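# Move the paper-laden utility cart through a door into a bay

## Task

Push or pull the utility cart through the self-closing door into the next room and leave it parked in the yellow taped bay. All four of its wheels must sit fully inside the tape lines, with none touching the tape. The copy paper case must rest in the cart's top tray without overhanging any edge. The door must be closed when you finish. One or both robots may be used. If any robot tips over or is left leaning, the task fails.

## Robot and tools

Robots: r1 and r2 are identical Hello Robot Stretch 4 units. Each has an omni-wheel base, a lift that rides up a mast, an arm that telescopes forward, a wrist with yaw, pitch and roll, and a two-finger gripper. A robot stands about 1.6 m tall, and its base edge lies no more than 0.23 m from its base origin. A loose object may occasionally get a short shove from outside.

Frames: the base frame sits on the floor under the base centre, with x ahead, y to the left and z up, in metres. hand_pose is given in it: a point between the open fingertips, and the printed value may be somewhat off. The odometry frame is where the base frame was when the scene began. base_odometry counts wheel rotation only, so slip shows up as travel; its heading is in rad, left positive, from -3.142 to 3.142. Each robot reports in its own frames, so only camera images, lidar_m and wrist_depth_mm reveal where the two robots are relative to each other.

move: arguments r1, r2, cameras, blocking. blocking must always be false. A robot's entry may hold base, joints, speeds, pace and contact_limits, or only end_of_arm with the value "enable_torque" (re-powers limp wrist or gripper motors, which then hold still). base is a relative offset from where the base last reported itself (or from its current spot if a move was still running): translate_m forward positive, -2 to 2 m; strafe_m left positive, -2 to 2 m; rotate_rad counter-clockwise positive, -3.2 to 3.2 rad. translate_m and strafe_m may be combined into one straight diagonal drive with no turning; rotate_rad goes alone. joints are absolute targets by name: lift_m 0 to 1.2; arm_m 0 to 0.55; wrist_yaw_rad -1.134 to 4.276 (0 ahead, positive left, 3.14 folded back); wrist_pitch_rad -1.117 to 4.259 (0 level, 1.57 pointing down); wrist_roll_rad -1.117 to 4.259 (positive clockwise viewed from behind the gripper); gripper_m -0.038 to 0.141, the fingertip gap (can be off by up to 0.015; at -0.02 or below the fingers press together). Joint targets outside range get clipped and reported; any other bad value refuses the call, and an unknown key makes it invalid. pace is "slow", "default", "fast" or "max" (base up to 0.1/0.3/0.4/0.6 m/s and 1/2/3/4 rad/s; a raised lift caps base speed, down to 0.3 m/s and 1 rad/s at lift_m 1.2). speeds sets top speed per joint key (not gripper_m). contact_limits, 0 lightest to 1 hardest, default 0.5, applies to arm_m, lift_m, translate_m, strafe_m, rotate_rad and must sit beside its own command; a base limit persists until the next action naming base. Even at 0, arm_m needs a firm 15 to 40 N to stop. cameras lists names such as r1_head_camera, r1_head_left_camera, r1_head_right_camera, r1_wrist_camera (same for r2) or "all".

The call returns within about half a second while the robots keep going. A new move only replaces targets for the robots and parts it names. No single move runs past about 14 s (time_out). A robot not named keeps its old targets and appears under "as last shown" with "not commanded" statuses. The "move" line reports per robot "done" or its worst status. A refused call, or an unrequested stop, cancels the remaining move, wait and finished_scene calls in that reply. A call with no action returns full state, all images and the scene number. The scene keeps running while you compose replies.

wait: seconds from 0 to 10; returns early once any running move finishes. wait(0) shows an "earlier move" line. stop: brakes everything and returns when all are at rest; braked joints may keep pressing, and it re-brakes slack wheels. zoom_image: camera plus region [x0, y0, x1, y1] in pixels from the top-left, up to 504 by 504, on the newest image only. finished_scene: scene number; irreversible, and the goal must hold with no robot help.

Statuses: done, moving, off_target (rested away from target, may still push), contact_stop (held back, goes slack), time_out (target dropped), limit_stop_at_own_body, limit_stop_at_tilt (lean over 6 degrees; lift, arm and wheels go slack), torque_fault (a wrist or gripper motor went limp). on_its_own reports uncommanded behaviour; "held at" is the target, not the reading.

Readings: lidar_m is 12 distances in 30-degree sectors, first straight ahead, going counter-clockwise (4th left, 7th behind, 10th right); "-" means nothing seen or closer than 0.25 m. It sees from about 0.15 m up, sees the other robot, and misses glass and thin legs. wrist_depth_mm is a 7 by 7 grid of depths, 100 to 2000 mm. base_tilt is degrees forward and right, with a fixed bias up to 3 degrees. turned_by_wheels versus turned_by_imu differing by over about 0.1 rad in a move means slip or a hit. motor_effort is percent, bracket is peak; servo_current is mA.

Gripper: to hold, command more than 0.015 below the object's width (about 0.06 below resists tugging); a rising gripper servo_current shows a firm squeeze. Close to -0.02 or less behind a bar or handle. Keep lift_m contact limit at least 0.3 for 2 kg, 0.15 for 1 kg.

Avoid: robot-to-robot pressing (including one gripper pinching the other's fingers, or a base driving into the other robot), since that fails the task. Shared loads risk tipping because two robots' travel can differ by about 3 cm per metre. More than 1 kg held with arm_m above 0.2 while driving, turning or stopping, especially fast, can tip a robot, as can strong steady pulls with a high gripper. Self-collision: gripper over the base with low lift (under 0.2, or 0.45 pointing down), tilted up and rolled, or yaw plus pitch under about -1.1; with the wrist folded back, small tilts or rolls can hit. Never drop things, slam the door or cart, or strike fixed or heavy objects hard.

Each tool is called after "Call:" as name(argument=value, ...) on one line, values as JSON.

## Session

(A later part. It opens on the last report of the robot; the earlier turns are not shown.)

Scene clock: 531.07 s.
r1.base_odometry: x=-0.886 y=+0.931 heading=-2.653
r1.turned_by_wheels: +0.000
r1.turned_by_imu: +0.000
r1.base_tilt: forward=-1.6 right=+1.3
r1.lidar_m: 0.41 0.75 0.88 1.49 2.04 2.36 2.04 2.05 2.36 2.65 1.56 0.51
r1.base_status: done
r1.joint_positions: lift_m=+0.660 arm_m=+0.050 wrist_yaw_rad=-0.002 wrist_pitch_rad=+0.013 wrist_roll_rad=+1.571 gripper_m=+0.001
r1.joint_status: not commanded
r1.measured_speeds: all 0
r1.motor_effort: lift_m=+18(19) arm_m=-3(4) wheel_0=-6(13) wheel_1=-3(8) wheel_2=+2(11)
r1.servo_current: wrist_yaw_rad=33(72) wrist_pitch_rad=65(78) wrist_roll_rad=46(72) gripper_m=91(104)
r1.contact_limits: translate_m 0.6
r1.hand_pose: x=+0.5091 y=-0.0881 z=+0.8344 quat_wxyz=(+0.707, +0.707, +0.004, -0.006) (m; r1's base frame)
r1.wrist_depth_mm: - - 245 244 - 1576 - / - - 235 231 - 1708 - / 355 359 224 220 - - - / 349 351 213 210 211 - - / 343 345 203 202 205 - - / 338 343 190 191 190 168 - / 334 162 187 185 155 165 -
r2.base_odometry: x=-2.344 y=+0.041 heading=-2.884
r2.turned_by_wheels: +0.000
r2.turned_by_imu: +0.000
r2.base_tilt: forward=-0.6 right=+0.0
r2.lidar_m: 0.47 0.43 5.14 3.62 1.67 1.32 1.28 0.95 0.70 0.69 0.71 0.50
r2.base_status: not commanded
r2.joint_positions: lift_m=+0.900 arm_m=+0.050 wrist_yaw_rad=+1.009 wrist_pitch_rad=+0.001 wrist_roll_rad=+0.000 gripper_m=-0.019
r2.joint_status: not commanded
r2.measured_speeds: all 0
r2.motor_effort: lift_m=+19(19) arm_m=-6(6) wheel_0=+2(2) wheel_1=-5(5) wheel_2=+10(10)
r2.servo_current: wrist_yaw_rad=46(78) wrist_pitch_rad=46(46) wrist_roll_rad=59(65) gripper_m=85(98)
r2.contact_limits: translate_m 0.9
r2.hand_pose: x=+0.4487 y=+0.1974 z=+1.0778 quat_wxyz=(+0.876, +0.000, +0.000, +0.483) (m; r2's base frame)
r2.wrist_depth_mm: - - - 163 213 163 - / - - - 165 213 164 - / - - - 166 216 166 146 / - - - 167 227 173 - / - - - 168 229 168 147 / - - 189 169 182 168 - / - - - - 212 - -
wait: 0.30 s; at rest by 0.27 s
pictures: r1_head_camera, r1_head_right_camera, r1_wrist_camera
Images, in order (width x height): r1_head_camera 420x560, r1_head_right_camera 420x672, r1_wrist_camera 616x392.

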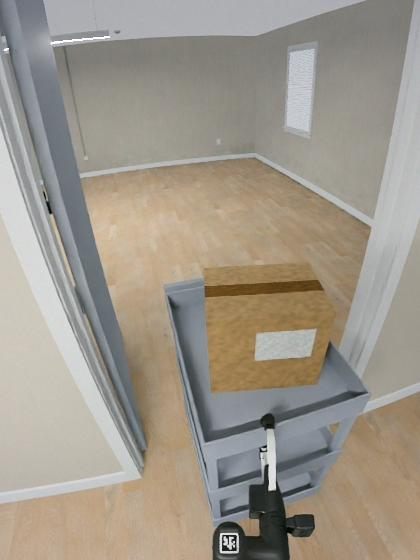

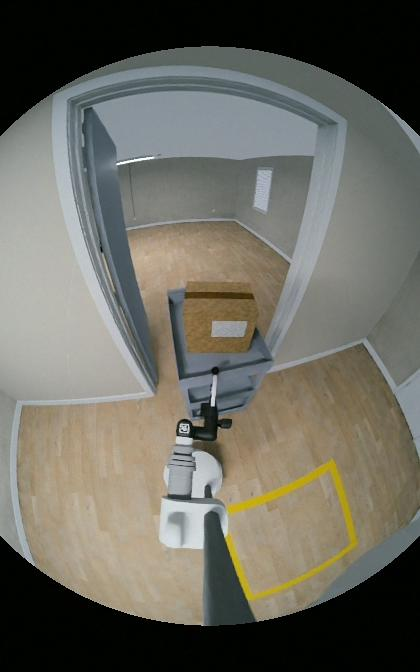

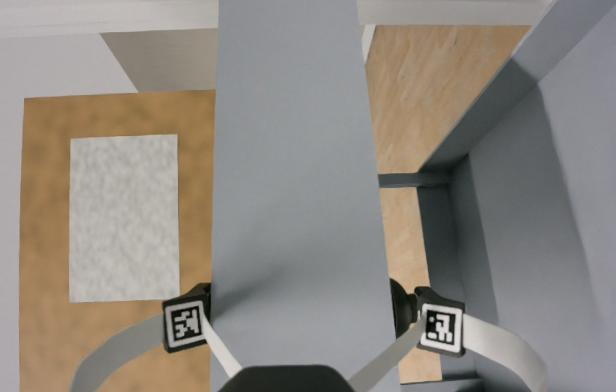

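Call:
move(r1={"base":{"translate_m":-0.44,"strafe_m":-0.09},"pace":"slow","contact_limits":{"translate_m":0.6}}, blocking=false)

Call:
wait(seconds=6)

Call:
wait(seconds=0.3, cameras=["r1_head_camera","r1_wrist_camera","r1_head_right_camera"])

Scene clock: 539.80 s.
move: r1 moving
r1.base_odometry: x=-0.876 y=+0.939 heading=-2.654
r1.turned_by_wheels: -0.001
r1.turned_by_imu: -0.001
r1.base_tilt: forward=-1.5 right=+1.3
r1.lidar_m: 0.42 0.79 0.88 1.51 2.05 2.35 2.05 2.04 2.36 2.64 1.58 0.51
r1.base_status: translate_m moving; strafe_m moving
r1.joint_positions: lift_m=+0.660 arm_m=+0.050 wrist_yaw_rad=-0.002 wrist_pitch_rad=+0.013 wrist_roll_rad=+1.571 gripper_m=+0.001
r1.joint_status: not commanded
r1.measured_speeds: translate_m=-0.048 strafe_m=-0.010 rotate_rad=-0.001 lift_m=+0.000 arm_m=+0.000 wrist_yaw_rad=+0.000 wrist_pitch_rad=+0.000 wrist_roll_rad=+0.000
r1.motor_effort: lift_m=+18(18) arm_m=-4(4) wheel_0=-5(8) wheel_1=-5(9) wheel_2=+6(9)
r1.servo_current: wrist_yaw_rad=52(59) wrist_pitch_rad=72(72) wrist_roll_rad=39(65) gripper_m=85(98)
r1.contact_limits: translate_m 0.6
r1.hand_pose: x=+0.5091 y=-0.0881 z=+0.8344 quat_wxyz=(+0.707, +0.707, +0.004, -0.006) (m; r1's base frame)
r1.wrist_depth_mm: - - 241 241 - 1576 - / - - 232 229 - 1756 - / 355 353 221 219 - - - / 347 349 211 208 211 - - / 343 347 202 200 205 - - / 338 342 190 191 190 167 - / 336 163 186 185 155 164 -
r2: as last shown
r2.lidar_m: 0.45 0.42 5.18 3.60 1.68 1.33 1.30 0.94 0.72 0.70 0.71 0.51
r2.servo_current: wrist_yaw_rad=52(72) wrist_pitch_rad=39(46) wrist_roll_rad=52(52) gripper_m=91(91)
r2.contact_limits: translate_m 0.9
r2.wrist_depth_mm: - - - 163 212 163 - / - - - 164 214 164 - / - - - 165 217 166 146 / - - - 167 227 173 - / - - - 168 229 167 148 / - - 189 169 183 168 - / - - - - 211 - -
pictures: none

Scene clock: 545.07 s.
earlier move: r1 done
r1.base_odometry: x=-0.540 y=+1.217 heading=-2.653
r1.turned_by_wheels: +0.001
r1.turned_by_imu: +0.003
r1.base_tilt: forward=-1.6 right=+1.3
r1.lidar_m: 0.34 0.44 1.36 2.02 2.02 1.87 1.58 1.58 1.86 2.69 2.47 0.61
r1.base_status: done
r1.joint_positions: lift_m=+0.660 arm_m=+0.050 wrist_yaw_rad=+0.009 wrist_pitch_rad=+0.013 wrist_roll_rad=+1.571 gripper_m=+0.001
r1.joint_status: not commanded
r1.measured_speeds: all 0
r1.motor_effort: lift_m=+18(19) arm_m=-4(4) wheel_0=+1(10) wheel_1=-2(9) wheel_2=+6(16)
r1.servo_current: wrist_yaw_rad=72(91) wrist_pitch_rad=78(78) wrist_roll_rad=26(65) gripper_m=85(98)
r1.contact_limits: translate_m 0.6
r1.hand_pose: x=+0.5101 y=-0.0848 z=+0.8344 quat_wxyz=(+0.707, +0.707, +0.008, -0.001) (m; r1's base frame)
r1.wrist_depth_mm: - - - - - - 1118 / - - - 387 407 410 415 / - - - 307 - 1618 - / - - - 256 - 1756 - / - 389 377 219 232 1863 - / 359 353 191 191 189 167 - / 322 167 177 174 165 166 -
r2.base_odometry: x=-2.344 y=+0.041 heading=-2.884
r2.turned_by_wheels: +0.000
r2.turned_by_imu: +0.001
r2.base_tilt: forward=-0.7 right=+0.1
r2.lidar_m: 0.46 0.44 5.16 3.58 1.69 1.30 1.28 0.93 0.73 0.70 0.72 0.49
r2.base_status: not commanded
r2.joint_positions: lift_m=+0.900 arm_m=+0.050 wrist_yaw_rad=+1.009 wrist_pitch_rad=+0.001 wrist_roll_rad=+0.000 gripper_m=-0.019
r2.joint_status: not commanded
r2.measured_speeds: all 0
r2.motor_effort: lift_m=+19(19) arm_m=-6(6) wheel_0=+2(2) wheel_1=-5(5) wheel_2=+10(10)
r2.servo_current: wrist_yaw_rad=59(78) wrist_pitch_rad=33(52) wrist_roll_rad=46(65) gripper_m=78(91)
r2.contact_limits: translate_m 0.9
r2.hand_pose: x=+0.4487 y=+0.1974 z=+1.0778 quat_wxyz=(+0.876, +0.000, +0.000, +0.483) (m; r2's base frame)
r2.wrist_depth_mm: - - - 163 213 164 - / - - - 164 213 165 - / - - - 166 216 166 145 / - - - 167 228 173 - / - - - 168 229 168 147 / - - 188 169 182 168 - / - - - - 213 - -
wait: 5.27 of 6 s (r1 has come to rest)
pictures: none

Scene clock: 545.37 s.
r1.base_odometry: x=-0.540 y=+1.217 heading=-2.653
r1.turned_by_wheels: +0.000
r1.turned_by_imu: +0.000
r1.base_tilt: forward=-1.6 right=+1.2
r1.lidar_m: 0.34 0.43 1.39 2.02 2.03 1.87 1.59 1.60 1.85 2.65 2.48 0.61
r1.base_status: done
r1.joint_positions: lift_m=+0.660 arm_m=+0.050 wrist_yaw_rad=+0.009 wrist_pitch_rad=+0.013 wrist_roll_rad=+1.571 gripper_m=+0.001
r1.joint_status: not commanded
r1.measured_speeds: all 0
r1.motor_effort: lift_m=+18(19) arm_m=-4(4) wheel_0=+1(10) wheel_1=-2(9) wheel_2=+6(16)
r1.servo_current: wrist_yaw_rad=72(91) wrist_pitch_rad=65(78) wrist_roll_rad=26(65) gripper_m=91(98)
r1.contact_limits: translate_m 0.6
r1.hand_pose: x=+0.5101 y=-0.0848 z=+0.8344 quat_wxyz=(+0.707, +0.707, +0.008, -0.001) (m; r1's base frame)
r1.wrist_depth_mm: - - - - - - 1098 / - - - 387 404 413 413 / - - - 309 - 1576 - / - - - 256 - 1808 - / - 392 377 219 233 1863 - / 357 353 191 191 189 167 - / 322 167 177 174 165 166 -
r2.base_odometry: x=-2.344 y=+0.041 heading=-2.884
r2.turned_by_wheels: +0.000
r2.turned_by_imu: +0.000
r2.base_tilt: forward=-0.7 right=+0.0
r2.lidar_m: 0.47 0.42 5.16 3.62 1.69 1.31 1.30 0.92 0.74 0.69 0.68 0.49
r2.base_status: not commanded
r2.joint_positions: lift_m=+0.900 arm_m=+0.050 wrist_yaw_rad=+1.009 wrist_pitch_rad=+0.001 wrist_roll_rad=+0.000 gripper_m=-0.019
r2.joint_status: not commanded
r2.measured_speeds: all 0
r2.motor_effort: lift_m=+19(19) arm_m=-6(6) wheel_0=+1(2) wheel_1=-5(5) wheel_2=+10(10)
r2.servo_current: wrist_yaw_rad=59(78) wrist_pitch_rad=39(52) wrist_roll_rad=46(65) gripper_m=91(91)
r2.contact_limits: translate_m 0.9
r2.hand_pose: x=+0.4487 y=+0.1974 z=+1.0778 quat_wxyz=(+0.876, +0.000, +0.000, +0.483) (m; r2's base frame)
r2.wrist_depth_mm: - - - 163 212 163 - / - - - 164 213 164 - / - - - 166 217 167 145 / - - - 167 227 173 - / - - - 167 228 168 147 / - - 189 169 182 168 - / - - - - 211 - -
wait: 0.30 s; at rest by 0.27 s
pictures: r1_head_camera, r1_head_right_camera, r1_wrist_camera
Images, in order (width x height): r1_head_camera 420x560, r1_head_right_camera 420x672, r1_wrist_camera 616x392.

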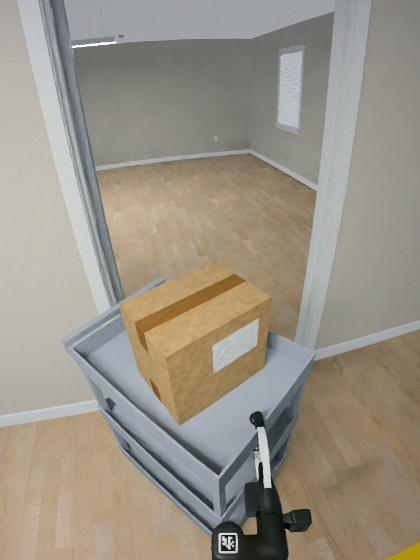

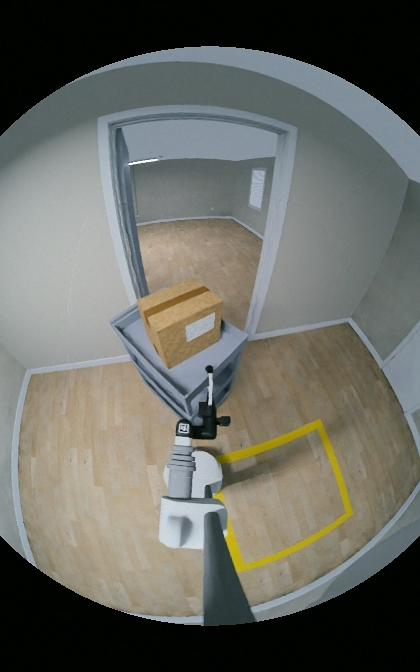

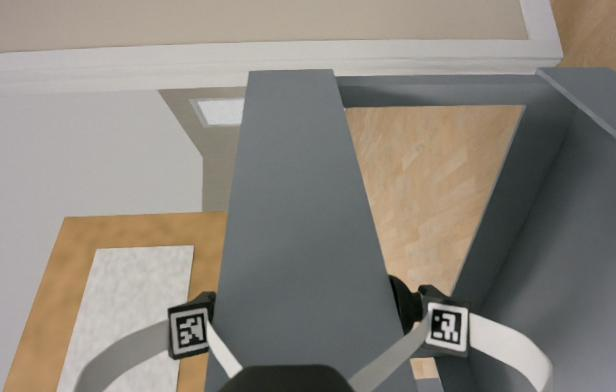

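Call:
move(r1={"base":{"translate_m":-0.264,"strafe_m":-0.207},"pace":"slow","contact_limits":{"translate_m":0.6}}, blocking=false)

Call:
wait(seconds=5)

Call:
wait(seconds=0.3, cameras=["r1_head_camera","r1_head_left_camera","r1_head_right_camera"])

Scene clock: 559.47 s.
move: r1 moving
r1.base_odometry: x=-0.534 y=+1.229 heading=-2.651
r1.turned_by_wheels: +0.002
r1.turned_by_imu: +0.002
r1.base_tilt: forward=-1.6 right=+1.2
r1.lidar_m: 0.36 0.42 1.38 2.04 2.03 1.86 1.58 1.56 1.84 2.68 2.49 0.59
r1.base_status: translate_m moving; strafe_m moving
r1.joint_positions: lift_m=+0.660 arm_m=+0.050 wrist_yaw_rad=+0.009 wrist_pitch_rad=+0.013 wrist_roll_rad=+1.571 gripper_m=+0.001
r1.joint_status: not commanded
r1.measured_speeds: translate_m=-0.041 strafe_m=-0.032 rotate_rad=+0.001 lift_m=+0.000 arm_m=+0.000 wrist_yaw_rad=+0.000 wrist_pitch_rad=+0.000 wrist_roll_rad=+0.000
r1.motor_effort: lift_m=+18(19) arm_m=-4(4) wheel_0=+13(13) wheel_1=-4(7) wheel_2=+14(15)
r1.servo_current: wrist_yaw_rad=72(78) wrist_pitch_rad=72(78) wrist_roll_rad=39(72) gripper_m=85(91)
r1.contact_limits: translate_m 0.6
r1.hand_pose: x=+0.5101 y=-0.0848 z=+0.8344 quat_wxyz=(+0.707, +0.707, +0.008, -0.001) (m; r1's base frame)
r1.wrist_depth_mm: - - - - - - 1078 / - - - 387 404 413 418 / - - - 309 - 1618 - / - - - 257 - 1661 - / - 389 377 220 233 1921 - / 357 353 192 193 187 167 - / 324 167 178 174 167 169 -
r2: as last shown
r2.lidar_m: 0.46 0.42 5.19 3.61 1.69 1.30 1.29 0.94 0.72 0.70 0.70 0.49
r2.motor_effort: lift_m=+19(19) arm_m=-6(6) wheel_0=+2(2) wheel_1=-5(5) wheel_2=+10(10)
r2.servo_current: wrist_yaw_rad=52(59) wrist_pitch_rad=39(46) wrist_roll_rad=59(59) gripper_m=85(91)
r2.contact_limits: translate_m 0.9
r2.wrist_depth_mm: - - - 163 213 164 - / - - - 165 213 164 - / - - - 166 216 167 145 / - - - 168 227 173 - / - - - 167 228 167 147 / - - 188 169 183 168 - / - - - - 213 - -
pictures: none

Scene clock: 563.53 s.
earlier move: r1 done
r1.base_odometry: x=-0.404 y=+1.524 heading=-2.651
r1.turned_by_wheels: +0.000
r1.turned_by_imu: +0.003
r1.base_tilt: forward=-1.6 right=+1.2
r1.lidar_m: 0.30 0.35 0.67 2.16 2.14 1.52 1.27 1.28 1.52 2.54 2.54 1.73
r1.base_status: done
r1.joint_positions: lift_m=+0.660 arm_m=+0.050 wrist_yaw_rad=+0.018 wrist_pitch_rad=+0.013 wrist_roll_rad=+1.571 gripper_m=+0.001
r1.joint_status: not commanded
r1.measured_speeds: all 0
r1.motor_effort: lift_m=+18(19) arm_m=+4(4) wheel_0=+16(18) wheel_1=+3(7) wheel_2=+7(17)
r1.servo_current: wrist_yaw_rad=98(124) wrist_pitch_rad=72(78) wrist_roll_rad=33(72) gripper_m=85(98)
r1.contact_limits: translate_m 0.6
r1.hand_pose: x=+0.5107 y=-0.0823 z=+0.8344 quat_wxyz=(+0.707, +0.707, +0.011, +0.002) (m; r1's base frame)
r1.wrist_depth_mm: - - - - - 1430 1138 / - - - - - 1397 1138 / - - - 1430 - 1464 1160 / - - - 343 - 1430 - / - - - 251 - 1756 - / - 404 196 195 192 173 - / 355 161 173 165 158 164 -
r2.base_odometry: x=-2.344 y=+0.041 heading=-2.884
r2.turned_by_wheels: +0.000
r2.turned_by_imu: +0.001
r2.base_tilt: forward=-0.6 right=+0.1
r2.lidar_m: 0.47 0.42 5.17 3.63 1.68 1.29 1.28 0.91 0.73 0.71 0.72 0.48
r2.base_status: not commanded
r2.joint_positions: lift_m=+0.900 arm_m=+0.050 wrist_yaw_rad=+1.009 wrist_pitch_rad=+0.001 wrist_roll_rad=+0.000 gripper_m=-0.019
r2.joint_status: not commanded
r2.measured_speeds: all 0
r2.motor_effort: lift_m=+19(19) arm_m=-6(6) wheel_0=+2(2) wheel_1=-5(5) wheel_2=+10(10)
r2.servo_current: wrist_yaw_rad=59(78) wrist_pitch_rad=39(46) wrist_roll_rad=52(59) gripper_m=85(91)
r2.contact_limits: translate_m 0.9
r2.hand_pose: x=+0.4487 y=+0.1974 z=+1.0778 quat_wxyz=(+0.876, +0.000, +0.000, +0.483) (m; r2's base frame)
r2.wrist_depth_mm: - - - 163 213 164 - / - - - 164 214 164 - / - - - 165 216 167 145 / - - - 167 227 173 - / - - - 168 229 168 147 / - - 189 169 183 168 - / - - - - 212 - -
wait: 4.07 of 5 s (r1 has come to rest)
pictures: none

Scene clock: 563.83 s.
r1.base_odometry: x=-0.404 y=+1.524 heading=-2.651
r1.turned_by_wheels: +0.000
r1.turned_by_imu: +0.000
r1.base_tilt: forward=-1.6 right=+1.2
r1.lidar_m: 0.32 0.36 0.69 2.13 2.16 1.51 1.27 1.28 1.51 2.53 2.54 1.76
r1.base_status: done
r1.joint_positions: lift_m=+0.660 arm_m=+0.050 wrist_yaw_rad=+0.018 wrist_pitch_rad=+0.013 wrist_roll_rad=+1.571 gripper_m=+0.001
r1.joint_status: not commanded
r1.measured_speeds: all 0
r1.motor_effort: lift_m=+18(19) arm_m=+4(4) wheel_0=+16(18) wheel_1=+3(7) wheel_2=+7(17)
r1.servo_current: wrist_yaw_rad=91(124) wrist_pitch_rad=72(78) wrist_roll_rad=52(72) gripper_m=91(98)
r1.contact_limits: translate_m 0.6
r1.hand_pose: x=+0.5107 y=-0.0823 z=+0.8344 quat_wxyz=(+0.707, +0.707, +0.011, +0.002) (m; r1's base frame)
r1.wrist_depth_mm: - - - - - 1397 1138 / - - - - - 1397 1138 / - - - 1397 - 1430 1138 / - - - 347 - 1464 - / - - - 250 - 1708 - / - 402 196 195 192 172 - / 355 161 173 165 157 163 -
r2.base_odometry: x=-2.344 y=+0.041 heading=-2.884
r2.turned_by_wheels: +0.000
r2.turned_by_imu: +0.000
r2.base_tilt: forward=-0.6 right=+0.1
r2.lidar_m: 0.47 0.44 5.19 3.59 1.65 1.31 1.29 0.93 0.72 0.70 0.70 0.51
r2.base_status: not commanded
r2.joint_positions: lift_m=+0.900 arm_m=+0.050 wrist_yaw_rad=+1.009 wrist_pitch_rad=+0.001 wrist_roll_rad=+0.000 gripper_m=-0.019
r2.joint_status: not commanded
r2.measured_speeds: all 0
r2.motor_effort: lift_m=+19(19) arm_m=-6(6) wheel_0=+2(2) wheel_1=-5(5) wheel_2=+10(10)
r2.servo_current: wrist_yaw_rad=59(78) wrist_pitch_rad=39(46) wrist_roll_rad=39(59) gripper_m=91(91)
r2.contact_limits: translate_m 0.9
r2.hand_pose: x=+0.4487 y=+0.1974 z=+1.0778 quat_wxyz=(+0.876, +0.000, +0.000, +0.483) (m; r2's base frame)
r2.wrist_depth_mm: - - - 163 213 163 - / - - - 164 213 164 - / - - - 166 216 167 146 / - - - 167 227 173 - / - - - 168 228 167 147 / - - 189 169 182 168 - / - - - - 211 - -
wait: 0.30 s; at rest by 0.27 s
pictures: r1_head_camera, r1_head_left_camera, r1_head_right_camera
Images, in order (width x height): r1_head_camera 420x560, r1_head_left_camera 420x672, r1_head_right_camera 420x672.

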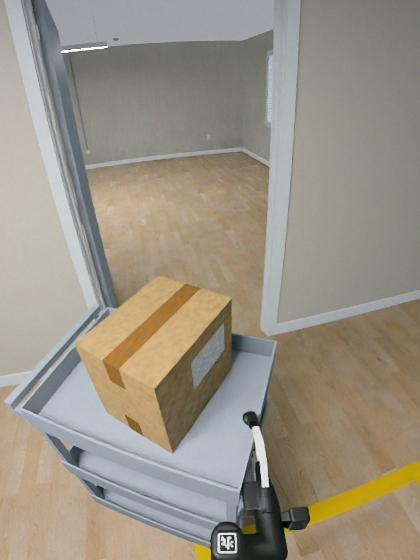

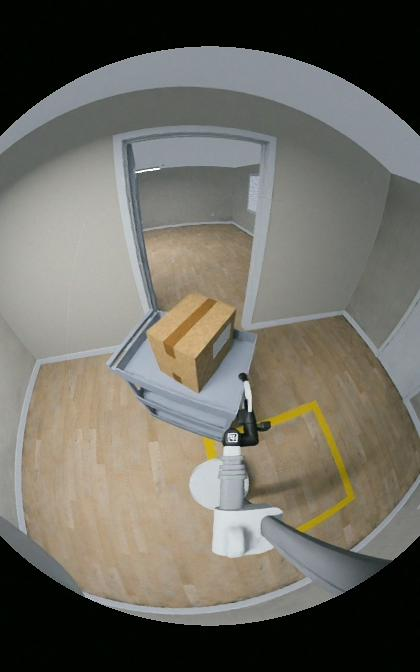

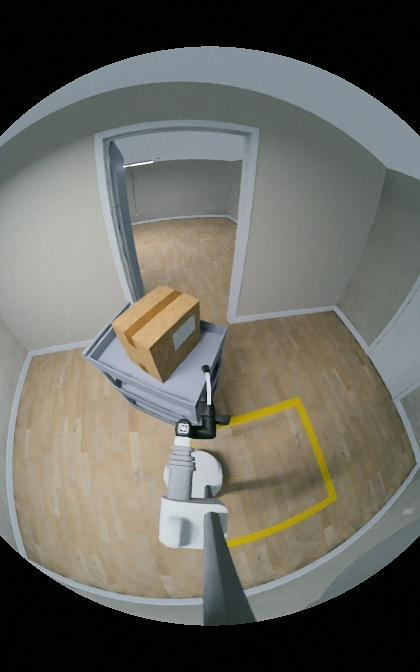

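Call:
move(r1={"joints":{"gripper_m":0.14}}, r2={"joints":{"gripper_m":0.13}}, blocking=false)

Call:
wait(seconds=2)

Call:
move(r1={"base":{"translate_m":-0.15},"pace":"slow"}, r2={"base":{"translate_m":-0.09,"strafe_m":-0.14},"pace":"slow"}, blocking=false)

Call:
wait(seconds=3)

Call:
wait(seconds=1, cameras=["r1_head_camera","r1_wrist_camera","r1_head_right_camera","r2_head_left_camera","r2_wrist_camera"])

Scene clock: 582.90 s.
move: r1 moving; r2 moving
r1.base_odometry: x=-0.404 y=+1.524 heading=-2.651
r1.turned_by_wheels: +0.000
r1.turned_by_imu: +0.000
r1.base_tilt: forward=-1.6 right=+1.3
r1.lidar_m: 0.30 0.35 0.67 2.15 2.15 1.54 1.27 1.25 1.51 2.55 2.54 1.78
r1.base_status: not commanded
r1.joint_positions: lift_m=+0.660 arm_m=+0.050 wrist_yaw_rad=+0.018 wrist_pitch_rad=+0.013 wrist_roll_rad=+1.571 gripper_m=+0.020
r1.joint_status: gripper_m moving
r1.measured_speeds: translate_m=+0.000 strafe_m=+0.000 rotate_rad=-0.001 lift_m=+0.000 arm_m=+0.000 wrist_yaw_rad=+0.000 wrist_pitch_rad=+0.000 wrist_roll_rad=+0.000
r1.motor_effort: lift_m=+18(18) arm_m=+4(4) wheel_0=+15(16) wheel_1=+3(3) wheel_2=+6(7)
r1.servo_current: wrist_yaw_rad=91(124) wrist_pitch_rad=72(78) wrist_roll_rad=52(59) gripper_m=46(104)
r1.contact_limits: translate_m 0.6
r1.hand_pose: x=+0.5107 y=-0.0823 z=+0.8344 quat_wxyz=(+0.707, +0.707, +0.011, +0.002) (m; r1's base frame)
r1.wrist_depth_mm: - - - - - 1464 1118 / - - - - - 1397 1160 / - - - - - 1537 1160 / - - - 359 - 504 - / - - - 255 - 1756 - / - 404 199 198 187 174 - / 357 167 174 167 154 155 -
r2.base_odometry: x=-2.344 y=+0.041 heading=-2.884
r2.turned_by_wheels: +0.000
r2.turned_by_imu: +0.000
r2.base_tilt: forward=-0.7 right=+0.1
r2.lidar_m: 0.46 0.42 5.18 3.61 1.71 1.30 1.31 0.91 0.72 0.67 0.68 0.50
r2.base_status: not commanded
r2.joint_positions: lift_m=+0.900 arm_m=+0.050 wrist_yaw_rad=+1.004 wrist_pitch_rad=+0.001 wrist_roll_rad=+0.000 gripper_m=+0.005
r2.joint_status: gripper_m moving
r2.measured_speeds: translate_m=+0.000 strafe_m=+0.000 rotate_rad=+0.000 lift_m=+0.000 arm_m=+0.000 wrist_yaw_rad=-0.029 wrist_pitch_rad=+0.000 wrist_roll_rad=+0.000
r2.motor_effort: lift_m=+19(19) arm_m=-6(6) wheel_0=+2(2) wheel_1=-5(5) wheel_2=+10(10)
r2.servo_current: wrist_yaw_rad=46(65) wrist_pitch_rad=39(46) wrist_roll_rad=46(59) gripper_m=85(117)
r2.contact_limits: translate_m 0.9
r2.hand_pose: x=+0.4497 y=+0.1963 z=+1.0778 quat_wxyz=(+0.877, +0.000, +0.000, +0.481) (m; r2's base frame)
r2.wrist_depth_mm: - - - 169 216 172 - / - - - 176 218 168 - / - - - 171 229 175 145 / - - - 172 230 176 - / - - - 173 224 170 150 / - - 190 174 185 172 - / - - - - 216 156 -
pictures: none

Scene clock: 584.70 s.
earlier move: r1 done; r2 done
r1.base_odometry: x=-0.405 y=+1.524 heading=-2.653
r1.turned_by_wheels: -0.002
r1.turned_by_imu: -0.002
r1.base_tilt: forward=-1.6 right=+1.2
r1.lidar_m: 0.32 0.36 0.67 2.18 2.13 1.49 1.27 1.28 1.50 2.54 2.55 1.73
r1.base_status: not commanded
r1.joint_positions: lift_m=+0.660 arm_m=+0.050 wrist_yaw_rad=+0.002 wrist_pitch_rad=+0.007 wrist_roll_rad=+1.571 gripper_m=+0.140
r1.joint_status: all done
r1.measured_speeds: all 0
r1.motor_effort: lift_m=+18(19) arm_m=-4(4) wheel_0=+2(16) wheel_1=+0(3) wheel_2=+0(7)
r1.servo_current: wrist_yaw_rad=39(124) wrist_pitch_rad=52(78) wrist_roll_rad=52(65) gripper_m=46(104)
r1.contact_limits: translate_m 0.6
r1.hand_pose: x=+0.5095 y=-0.0868 z=+0.8362 quat_wxyz=(+0.707, +0.707, +0.003, -0.002) (m; r1's base frame)
r1.wrist_depth_mm: - - - - - 1499 1138 / - - - - - 1464 1182 / - - - - - 1397 1160 / - - - - - 1397 1098 / - - - 319 - 1576 - / - 209 266 237 211 196 - / - 370 370 151 186 1756 -
r2.base_odometry: x=-2.344 y=+0.042 heading=-2.884
r2.turned_by_wheels: +0.000
r2.turned_by_imu: +0.000
r2.base_tilt: forward=-0.7 right=+0.1
r2.lidar_m: 0.65 0.75 5.17 3.61 1.71 1.33 1.28 0.93 0.72 0.70 0.74 0.64
r2.base_status: not commanded
r2.joint_positions: lift_m=+0.900 arm_m=+0.050 wrist_yaw_rad=+0.998 wrist_pitch_rad=+0.001 wrist_roll_rad=+0.000 gripper_m=+0.130
r2.joint_status: all done
r2.measured_speeds: all 0
r2.motor_effort: lift_m=+19(19) arm_m=-6(6) wheel_0=+0(2) wheel_1=+0(5) wheel_2=+3(10)
r2.servo_current: wrist_yaw_rad=52(65) wrist_pitch_rad=46(46) wrist_roll_rad=52(65) gripper_m=52(137)
r2.contact_limits: translate_m 0.9
r2.hand_pose: x=+0.4508 y=+0.1950 z=+1.0778 quat_wxyz=(+0.878, +0.000, +0.000, +0.479) (m; r2's base frame)
r2.wrist_depth_mm: - - - - - - 272 / - - - - - - 271 / - - - - - - 272 / - - - - - - 279 / - - - - - - 276 / - - 218 - 219 290 279 / - - - - - - 283
wait: 1.80 of 2 s (r1 and r2 have come to rest)
pictures: none

Scene clock: 585.20 s.
move: r1 moving; r2 moving
r1.base_odometry: x=-0.394 y=+1.530 heading=-2.653
r1.turned_by_wheels: -0.001
r1.turned_by_imu: -0.001
r1.base_tilt: forward=-1.6 right=+1.3
r1.lidar_m: 0.33 0.38 0.69 2.15 2.15 1.48 1.27 1.27 1.49 2.52 2.53 1.78
r1.base_status: translate_m moving
r1.joint_positions: lift_m=+0.660 arm_m=+0.050 wrist_yaw_rad=+0.002 wrist_pitch_rad=+0.007 wrist_roll_rad=+1.571 gripper_m=+0.140
r1.joint_status: not commanded
r1.measured_speeds: translate_m=-0.049 strafe_m=+0.000 rotate_rad=-0.003 lift_m=+0.000 arm_m=+0.000 wrist_yaw_rad=+0.000 wrist_pitch_rad=+0.000 wrist_roll_rad=+0.000
r1.motor_effort: lift_m=+18(18) arm_m=-4(4) wheel_0=-8(8) wheel_1=-6(6) wheel_2=+5(6)
r1.servo_current: wrist_yaw_rad=39(59) wrist_pitch_rad=46(52) wrist_roll_rad=59(59) gripper_m=46(46)
r1.hand_pose: x=+0.5095 y=-0.0868 z=+0.8362 quat_wxyz=(+0.707, +0.707, +0.003, -0.002) (m; r1's base frame)
r1.wrist_depth_mm: - - - - - 1499 1160 / - - - - - 1464 1182 / - - - - - 1464 1205 / - - - 1499 - 1397 1078 / - - - 329 - 1708 - / - 210 - 244 211 195 - / - 375 373 151 190 1708 -
r2.base_odometry: x=-2.340 y=+0.053 heading=-2.884
r2.turned_by_wheels: +0.000
r2.turned_by_imu: +0.000
r2.base_tilt: forward=-0.7 right=+0.1
r2.lidar_m: 0.76 3.74 5.17 3.59 1.69 1.30 1.29 0.90 0.70 0.69 0.75 0.73
r2.base_status: translate_m moving; strafe_m moving
r2.joint_positions: lift_m=+0.900 arm_m=+0.050 wrist_yaw_rad=+0.998 wrist_pitch_rad=+0.001 wrist_roll_rad=+0.000 gripper_m=+0.130
r2.joint_status: not commanded
r2.measured_speeds: translate_m=-0.026 strafe_m=-0.040 rotate_rad=+0.000 lift_m=+0.000 arm_m=+0.000 wrist_yaw_rad=+0.000 wrist_pitch_rad=+0.000 wrist_roll_rad=+0.000
r2.motor_effort: lift_m=+19(19) arm_m=-6(6) wheel_0=+2(5) wheel_1=-6(9) wheel_2=+6(8)
r2.servo_current: wrist_yaw_rad=46(65) wrist_pitch_rad=46(46) wrist_roll_rad=46(52) gripper_m=46(59)
r2.hand_pose: x=+0.4508 y=+0.1950 z=+1.0778 quat_wxyz=(+0.878, +0.000, +0.000, +0.479) (m; r2's base frame)
r2.wrist_depth_mm: - - - - - - - / - - - - - - - / - - - - - - - / - - - - - - - / - - - - - - - / - - 217 - 219 - - / - - - - - - -
pictures: none

Scene clock: 587.50 s.
earlier move: r1 done; r2 moving
r1.base_odometry: x=-0.272 y=+1.595 heading=-2.653
r1.turned_by_wheels: +0.000
r1.turned_by_imu: +0.000
r1.base_tilt: forward=-1.6 right=+1.3
r1.lidar_m: 0.43 0.51 1.90 2.10 2.11 1.34 1.11 1.13 1.32 2.32 2.59 1.92
r1.base_status: done
r1.joint_positions: lift_m=+0.660 arm_m=+0.050 wrist_yaw_rad=+0.002 wrist_pitch_rad=+0.007 wrist_roll_rad=+1.571 gripper_m=+0.140
r1.joint_status: not commanded
r1.measured_speeds: all 0
r1.motor_effort: lift_m=+18(19) arm_m=-4(4) wheel_0=-3(8) wheel_1=-1(7) wheel_2=+3(7)
r1.servo_current: wrist_yaw_rad=52(72) wrist_pitch_rad=46(59) wrist_roll_rad=59(78) gripper_m=52(52)
r1.hand_pose: x=+0.5095 y=-0.0868 z=+0.8362 quat_wxyz=(+0.707, +0.707, +0.003, -0.002) (m; r1's base frame)
r1.wrist_depth_mm: - - - - - 1618 1160 / - - - - - 1537 1182 / - - - - - 1464 1182 / - - - - - 1756 1118 / - - - 424 - - - / - 193 549 314 186 194 - / - 449 462 143 - - -
r2.base_odometry: x=-2.293 y=+0.200 heading=-2.883
r2.turned_by_wheels: +0.000
r2.turned_by_imu: +0.000
r2.base_tilt: forward=-0.7 right=+0.0
r2.lidar_m: 1.37 3.81 5.34 3.40 1.61 1.26 1.21 0.74 0.56 0.55 0.61 0.88
r2.base_status: translate_m moving; strafe_m moving
r2.joint_positions: lift_m=+0.900 arm_m=+0.050 wrist_yaw_rad=+0.998 wrist_pitch_rad=+0.001 wrist_roll_rad=+0.000 gripper_m=+0.130
r2.joint_status: not commanded
r2.measured_speeds: all 0
r2.motor_effort: lift_m=+19(19) arm_m=-6(6) wheel_0=+4(9) wheel_1=-3(9) wheel_2=+8(9)
r2.servo_current: wrist_yaw_rad=52(65) wrist_pitch_rad=46(46) wrist_roll_rad=46(59) gripper_m=46(59)
r2.hand_pose: x=+0.4508 y=+0.1950 z=+1.0778 quat_wxyz=(+0.878, +0.000, +0.000, +0.479) (m; r2's base frame)
r2.wrist_depth_mm: - - - - - - - / - - - - - - - / - - - - - - - / - - - - - - - / - - - - - - - / - - 218 - 218 - - / - - - - - - -
wait: 2.30 of 3 s (r1 has come to rest)
pictures: none

Scene clock: 587.63 s.
earlier move: r2 done
r1.base_odometry: x=-0.272 y=+1.595 heading=-2.653
r1.turned_by_wheels: +0.000
r1.turned_by_imu: +0.000
r1.base_tilt: forward=-1.6 right=+1.3
r1.lidar_m: 0.46 0.53 1.89 2.12 2.10 1.34 1.13 1.13 1.33 2.32 2.59 1.92
r1.base_status: done
r1.joint_positions: lift_m=+0.660 arm_m=+0.050 wrist_yaw_rad=+0.002 wrist_pitch_rad=+0.007 wrist_roll_rad=+1.571 gripper_m=+0.140
r1.joint_status: not commanded
r1.measured_speeds: all 0
r1.motor_effort: lift_m=+18(19) arm_m=-4(4) wheel_0=-3(8) wheel_1=-1(7) wheel_2=+3(7)
r1.servo_current: wrist_yaw_rad=39(72) wrist_pitch_rad=46(59) wrist_roll_rad=39(78) gripper_m=39(52)
r1.hand_pose: x=+0.5095 y=-0.0868 z=+0.8362 quat_wxyz=(+0.707, +0.707, +0.003, -0.002) (m; r1's base frame)
r1.wrist_depth_mm: - - - - - 1618 1138 / - - - - - 1537 1182 / - - - - - 1464 1182 / - - - - - 1661 1138 / - - 1983 418 - - - / - 193 549 315 187 195 - / - 455 462 143 - - -
r2.base_odometry: x=-2.293 y=+0.200 heading=-2.883
r2.turned_by_wheels: +0.000
r2.turned_by_imu: +0.000
r2.base_tilt: forward=-0.6 right=+0.1
r2.lidar_m: 1.41 3.81 5.31 3.40 1.60 1.25 1.22 0.73 0.57 0.53 0.62 0.88
r2.base_status: done
r2.joint_positions: lift_m=+0.900 arm_m=+0.050 wrist_yaw_rad=+0.998 wrist_pitch_rad=+0.001 wrist_roll_rad=+0.000 gripper_m=+0.130
r2.joint_status: not commanded
r2.measured_speeds: all 0
r2.motor_effort: lift_m=+19(19) arm_m=-6(6) wheel_0=+4(9) wheel_1=-3(9) wheel_2=+7(9)
r2.servo_current: wrist_yaw_rad=46(65) wrist_pitch_rad=39(46) wrist_roll_rad=39(59) gripper_m=52(59)
r2.hand_pose: x=+0.4508 y=+0.1950 z=+1.0778 quat_wxyz=(+0.878, +0.000, +0.000, +0.479) (m; r2's base frame)
r2.wrist_depth_mm: - - - - - - - / - - - - - - - / - - - - - - - / - - - - - - - / - - - - - - - / - - 218 - 220 - - / - - - - - - -
wait: 0.13 of 1 s (r2 has come to rest)
pictures: r1_head_camera, r1_head_right_camera, r1_wrist_camera, r2_head_left_camera, r2_wrist_camera
Images, in order (width x height): r1_head_camera 420x560, r1_head_right_camera 420x672, r1_wrist_camera 616x392, r2_head_left_camera 420x672, r2_wrist_camera 616x392.

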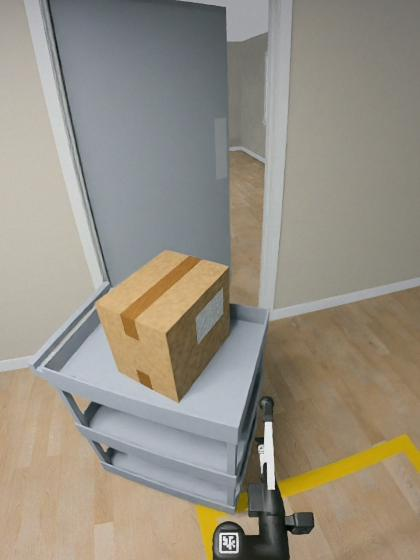

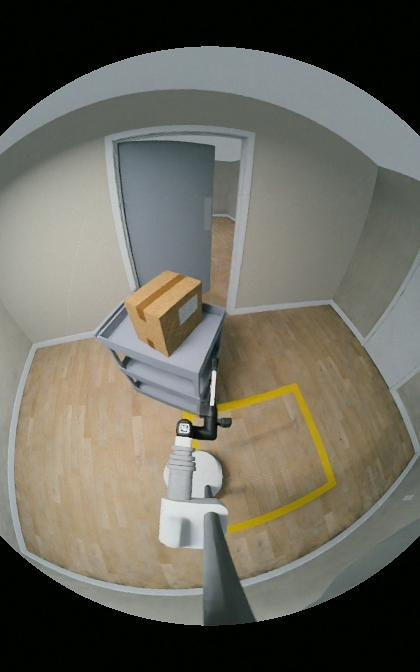

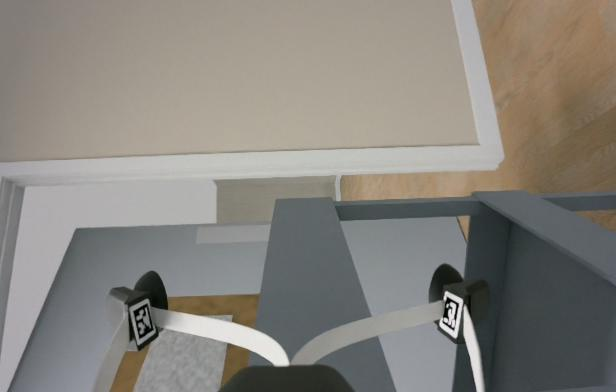

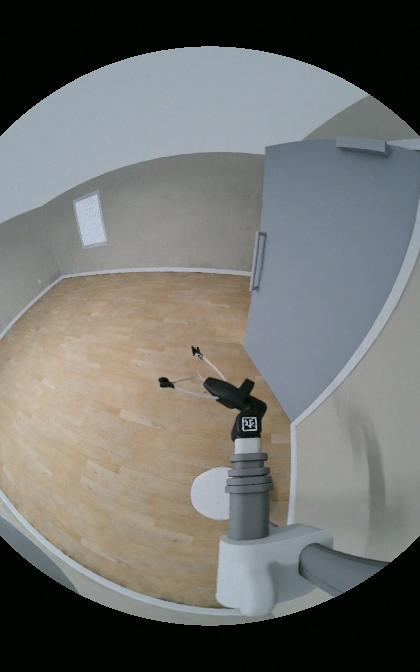

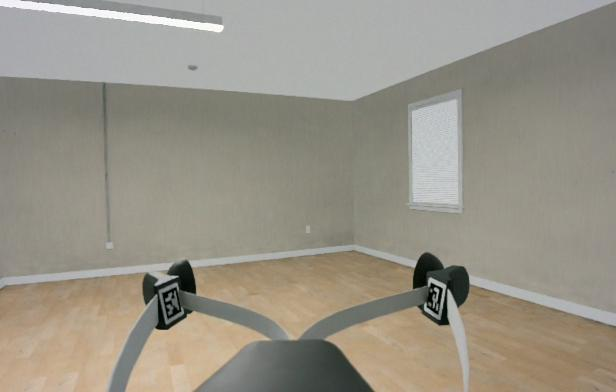

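Call:
move(r1={"base":{"translate_m":0.36,"strafe_m":-0.77}}, blocking=false)

Call:
wait(seconds=5)

Call:
move(r1={"base":{"rotate_rad":1.2}}, blocking=false)

Call:
wait(seconds=3)

Call:
wait(seconds=0.3, cameras=["r1_head_camera","r1_wrist_camera","r1_head_right_camera","r1_head_left_camera"])

Scene clock: 622.83 s.
move: r1 moving
r1.base_odometry: x=-0.297 y=+1.614 heading=-2.653
r1.turned_by_wheels: +0.000
r1.turned_by_imu: +0.000
r1.base_tilt: forward=-1.6 right=+1.3
r1.lidar_m: 0.44 0.49 1.91 2.14 2.15 1.34 1.13 1.15 1.33 2.32 2.54 1.90
r1.base_status: translate_m moving; strafe_m moving
r1.joint_positions: lift_m=+0.660 arm_m=+0.050 wrist_yaw_rad=+0.002 wrist_pitch_rad=+0.007 wrist_roll_rad=+1.571 gripper_m=+0.140
r1.joint_status: not commanded
r1.measured_speeds: translate_m=+0.052 strafe_m=-0.110 rotate_rad=-0.005 lift_m=+0.000 arm_m=+0.000 wrist_yaw_rad=+0.000 wrist_pitch_rad=+0.000 wrist_roll_rad=+0.000
r1.motor_effort: lift_m=+18(18) arm_m=-4(4) wheel_0=+9(11) wheel_1=-5(6) wheel_2=-3(6)
r1.servo_current: wrist_yaw_rad=46(78) wrist_pitch_rad=52(59) wrist_roll_rad=46(59) gripper_m=46(46)
r1.hand_pose: x=+0.5095 y=-0.0868 z=+0.8362 quat_wxyz=(+0.707, +0.707, +0.003, -0.002) (m; r1's base frame)
r1.wrist_depth_mm: - - - - - 1661 1138 / - - - - - 1537 1182 / - - - - - 1464 1160 / - - 1576 615 - 1499 1160 / - - - 473 - - - / - 192 180 353 186 194 - / - 466 488 142 - - -
r2: as last shown
r2.turned_by_imu: +0.001
r2.base_tilt: forward=-0.7 right=+0.1
r2.lidar_m: 3.54 3.80 5.32 3.41 1.56 1.25 1.21 0.74 0.56 0.54 0.61 0.93
r2.motor_effort: lift_m=+19(19) arm_m=-6(6) wheel_0=+4(5) wheel_1=-4(4) wheel_2=+7(7)
r2.servo_current: wrist_yaw_rad=46(52) wrist_pitch_rad=39(46) wrist_roll_rad=39(59) gripper_m=52(59)
pictures: none

Scene clock: 626.67 s.
earlier move: r1 done
r1.base_odometry: x=-0.952 y=+2.105 heading=-2.653
r1.turned_by_wheels: +0.000
r1.turned_by_imu: -0.004
r1.base_tilt: forward=-1.6 right=+1.3
r1.lidar_m: 1.50 1.50 0.70 0.70 2.64 1.52 1.28 1.27 1.47 1.73 1.75 1.77
r1.base_status: done
r1.joint_positions: lift_m=+0.660 arm_m=+0.050 wrist_yaw_rad=+0.002 wrist_pitch_rad=+0.007 wrist_roll_rad=+1.571 gripper_m=+0.140
r1.joint_status: not commanded
r1.measured_speeds: all 0
r1.motor_effort: lift_m=+18(19) arm_m=-4(4) wheel_0=+1(11) wheel_1=-1(9) wheel_2=-2(6)
r1.servo_current: wrist_yaw_rad=39(78) wrist_pitch_rad=46(59) wrist_roll_rad=52(72) gripper_m=46(52)
r1.hand_pose: x=+0.5095 y=-0.0868 z=+0.8362 quat_wxyz=(+0.707, +0.707, +0.003, -0.002) (m; r1's base frame)
r1.wrist_depth_mm: - - - - - 1537 1138 / - - - - - 1464 1182 / - - - - - 1397 1182 / - - - - - 1336 1138 / - - - - - 1281 1160 / - 193 - - 182 196 1160 / - - - 142 - - 1160
r2.base_odometry: x=-2.293 y=+0.200 heading=-2.883
r2.turned_by_wheels: +0.000
r2.turned_by_imu: +0.001
r2.base_tilt: forward=-0.6 right=+0.0
r2.lidar_m: 3.53 3.83 5.34 3.38 1.60 1.23 1.22 0.73 0.58 0.54 0.61 0.93
r2.base_status: not commanded
r2.joint_positions: lift_m=+0.900 arm_m=+0.050 wrist_yaw_rad=+0.998 wrist_pitch_rad=+0.001 wrist_roll_rad=+0.000 gripper_m=+0.130
r2.joint_status: not commanded
r2.measured_speeds: all 0
r2.motor_effort: lift_m=+19(19) arm_m=-6(6) wheel_0=+5(5) wheel_1=-3(4) wheel_2=+7(7)
r2.servo_current: wrist_yaw_rad=46(59) wrist_pitch_rad=46(46) wrist_roll_rad=39(59) gripper_m=52(59)
r2.hand_pose: x=+0.4508 y=+0.1950 z=+1.0778 quat_wxyz=(+0.878, +0.000, +0.000, +0.479) (m; r2's base frame)
r2.wrist_depth_mm: - - - - - - - / - - - - - - - / - - - - - - - / - - - - - - - / - - - - - - - / - - 217 - 219 - - / - - - - - - -
wait: 3.83 of 5 s (r1 has come to rest)
pictures: none

Scene clock: 627.17 s.
move: r1 moving
r1.base_odometry: x=-0.952 y=+2.105 heading=-2.400
r1.turned_by_wheels: +0.253
r1.turned_by_imu: +0.253
r1.base_tilt: forward=-1.6 right=+1.3
r1.lidar_m: 1.48 0.75 0.72 2.93 1.87 1.35 1.26 1.31 1.81 1.72 1.83 1.56
r1.base_status: rotate_rad moving
r1.joint_positions: lift_m=+0.660 arm_m=+0.050 wrist_yaw_rad=+0.002 wrist_pitch_rad=+0.007 wrist_roll_rad=+1.571 gripper_m=+0.140
r1.joint_status: not commanded
r1.measured_speeds: translate_m=-0.001 strafe_m=+0.000 rotate_rad=+0.976 lift_m=+0.000 arm_m=+0.000 wrist_yaw_rad=+0.000 wrist_pitch_rad=+0.000 wrist_roll_rad=+0.000
r1.motor_effort: lift_m=+18(19) arm_m=-4(4) wheel_0=-7(8) wheel_1=-5(9) wheel_2=-7(7)
r1.servo_current: wrist_yaw_rad=33(65) wrist_pitch_rad=46(46) wrist_roll_rad=59(59) gripper_m=39(52)
r1.hand_pose: x=+0.5095 y=-0.0868 z=+0.8362 quat_wxyz=(+0.707, +0.707, +0.003, -0.002) (m; r1's base frame)
r1.wrist_depth_mm: - - - - - - 1138 / - - - - - 1308 1160 / - - - - - 1281 1138 / - - - - - - 1138 / - - - - - - 1118 / - 193 176 - 190 193 1205 / - - - 143 - - 1205
r2: as last shown
r2.turned_by_imu: +0.000
r2.base_tilt: forward=-0.7 right=+0.1
r2.lidar_m: 3.52 3.82 5.34 3.40 1.60 1.26 1.22 0.76 0.57 0.54 0.60 0.95
r2.motor_effort: lift_m=+19(19) arm_m=-6(6) wheel_0=+5(5) wheel_1=-4(4) wheel_2=+7(7)
r2.servo_current: wrist_yaw_rad=46(59) wrist_pitch_rad=39(46) wrist_roll_rad=46(52) gripper_m=52(59)
r2.wrist_depth_mm: - - - - - - - / - - - - - - - / - - - - - - - / - - - - - - - / - - - - - - - / - - 218 - 220 - - / - - - - - - -
pictures: none

Scene clock: 628.50 s.
earlier move: r1 done
r1.base_odometry: x=-0.952 y=+2.105 heading=-1.453
r1.turned_by_wheels: +0.947
r1.turned_by_imu: +0.952
r1.base_tilt: forward=-1.6 right=+1.2
r1.lidar_m: 0.72 2.96 2.12 1.40 1.26 1.28 1.66 1.73 1.78 1.64 1.49 0.80
r1.base_status: done
r1.joint_positions: lift_m=+0.660 arm_m=+0.050 wrist_yaw_rad=+0.002 wrist_pitch_rad=+0.007 wrist_roll_rad=+1.571 gripper_m=+0.140
r1.joint_status: not commanded
r1.measured_speeds: all 0
r1.motor_effort: lift_m=+18(19) arm_m=-4(4) wheel_0=-1(10) wheel_1=-1(9) wheel_2=-2(8)
r1.servo_current: wrist_yaw_rad=46(65) wrist_pitch_rad=59(59) wrist_roll_rad=39(65) gripper_m=46(52)
r1.hand_pose: x=+0.5095 y=-0.0868 z=+0.8363 quat_wxyz=(+0.707, +0.707, +0.003, -0.002) (m; r1's base frame)
r1.wrist_depth_mm: - - - - - 1430 1138 / - - - 484 492 496 1118 / - - - 480 - - - / - 597 603 477 - - - / - - 615 466 - - - / - 210 621 462 209 195 - / - - - 142 - 788 -
r2.base_odometry: x=-2.293 y=+0.200 heading=-2.883
r2.turned_by_wheels: +0.000
r2.turned_by_imu: +0.000
r2.base_tilt: forward=-0.7 right=+0.1
r2.lidar_m: 3.52 3.80 5.34 3.39 1.61 1.23 1.23 0.73 0.57 0.55 0.61 0.93
r2.base_status: not commanded
r2.joint_positions: lift_m=+0.900 arm_m=+0.050 wrist_yaw_rad=+0.998 wrist_pitch_rad=+0.001 wrist_roll_rad=+0.000 gripper_m=+0.130
r2.joint_status: not commanded
r2.measured_speeds: all 0
r2.motor_effort: lift_m=+19(19) arm_m=-6(6) wheel_0=+5(5) wheel_1=-3(4) wheel_2=+6(7)
r2.servo_current: wrist_yaw_rad=46(59) wrist_pitch_rad=39(46) wrist_roll_rad=52(59) gripper_m=52(59)
r2.hand_pose: x=+0.4508 y=+0.1950 z=+1.0778 quat_wxyz=(+0.878, +0.000, +0.000, +0.479) (m; r2's base frame)
r2.wrist_depth_mm: - - - - - - - / - - - - - - - / - - - - - - - / - - - - - - - / - - - - - - - / - - 218 - 220 - - / - - - - - - -
wait: 1.33 of 3 s (r1 has come to rest)
pictures: none

Scene clock: 628.80 s.
r1.base_odometry: x=-0.952 y=+2.105 heading=-1.453
r1.turned_by_wheels: +0.000
r1.turned_by_imu: +0.000
r1.base_tilt: forward=-1.6 right=+1.3
r1.lidar_m: 0.71 2.95 2.12 1.40 1.24 1.28 1.65 1.76 1.79 1.64 1.47 0.77
r1.base_status: done
r1.joint_positions: lift_m=+0.660 arm_m=+0.050 wrist_yaw_rad=+0.002 wrist_pitch_rad=+0.007 wrist_roll_rad=+1.571 gripper_m=+0.140
r1.joint_status: not commanded
r1.measured_speeds: all 0
r1.motor_effort: lift_m=+18(19) arm_m=-4(4) wheel_0=-2(10) wheel_1=-1(9) wheel_2=-2(8)
r1.servo_current: wrist_yaw_rad=26(65) wrist_pitch_rad=52(59) wrist_roll_rad=39(65) gripper_m=39(52)
r1.hand_pose: x=+0.5095 y=-0.0868 z=+0.8363 quat_wxyz=(+0.707, +0.707, +0.003, -0.002) (m; r1's base frame)
r1.wrist_depth_mm: - - - - - 1430 1160 / - - - 484 496 496 1118 / - - - 477 - - - / - 603 597 473 - - - / - - 615 469 - - - / - 210 621 462 209 195 - / - - - 142 - 778 -
r2.base_odometry: x=-2.293 y=+0.200 heading=-2.883
r2.turned_by_wheels: +0.000
r2.turned_by_imu: +0.000
r2.base_tilt: forward=-0.7 right=+0.1
r2.lidar_m: 3.54 3.81 5.35 3.43 1.59 1.24 1.22 0.73 0.57 0.51 0.60 0.92
r2.base_status: not commanded
r2.joint_positions: lift_m=+0.900 arm_m=+0.050 wrist_yaw_rad=+0.998 wrist_pitch_rad=+0.001 wrist_roll_rad=+0.000 gripper_m=+0.130
r2.joint_status: not commanded
r2.measured_speeds: all 0
r2.motor_effort: lift_m=+19(19) arm_m=-6(6) wheel_0=+4(5) wheel_1=-3(4) wheel_2=+7(7)
r2.servo_current: wrist_yaw_rad=52(59) wrist_pitch_rad=33(46) wrist_roll_rad=39(59) gripper_m=52(59)
r2.hand_pose: x=+0.4508 y=+0.1950 z=+1.0778 quat_wxyz=(+0.878, +0.000, +0.000, +0.479) (m; r2's base frame)
r2.wrist_depth_mm: - - - - - - - / - - - - - - - / - - - - - - - / - - - - - - - / - - - - - - - / - - 217 - 220 - - / - - - - - - -
wait: 0.30 s; at rest by 0.27 s
pictures: r1_head_camera, r1_head_left_camera, r1_head_right_camera, r1_wrist_camera
Images, in order (width x height): r1_head_camera 420x560, r1_head_left_camera 420x672, r1_head_right_camera 420x672, r1_wrist_camera 616x392.

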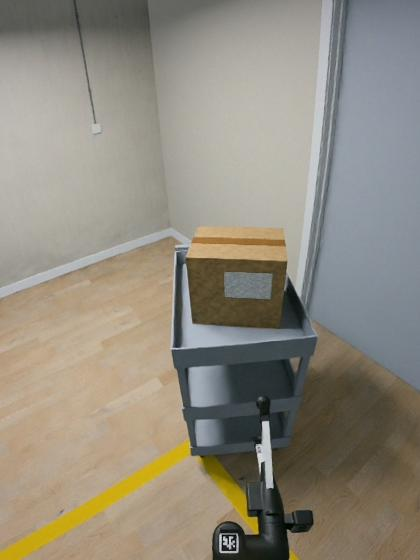

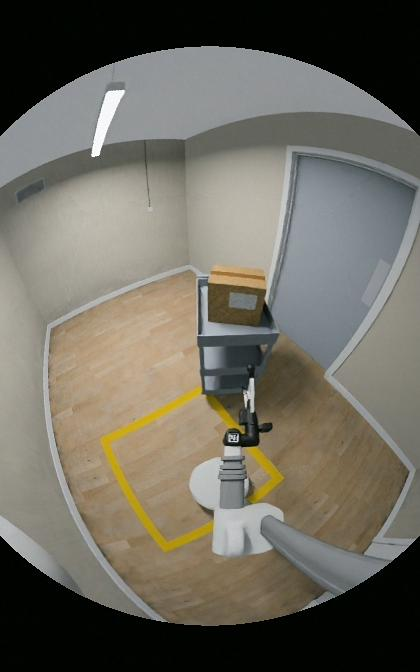

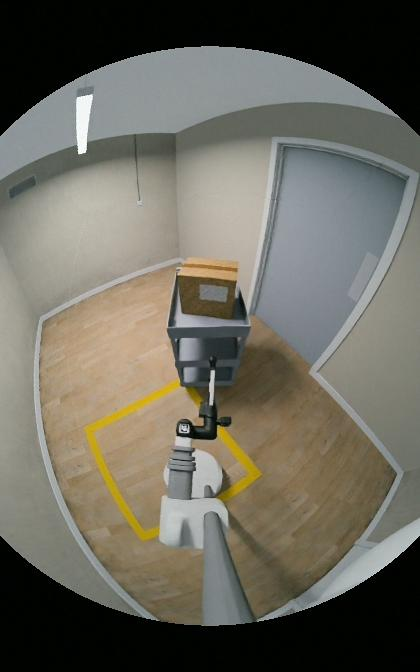

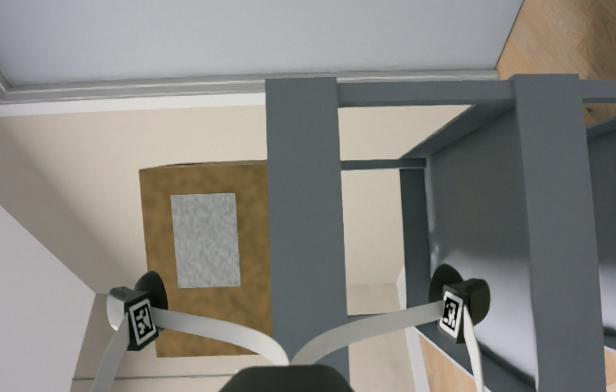

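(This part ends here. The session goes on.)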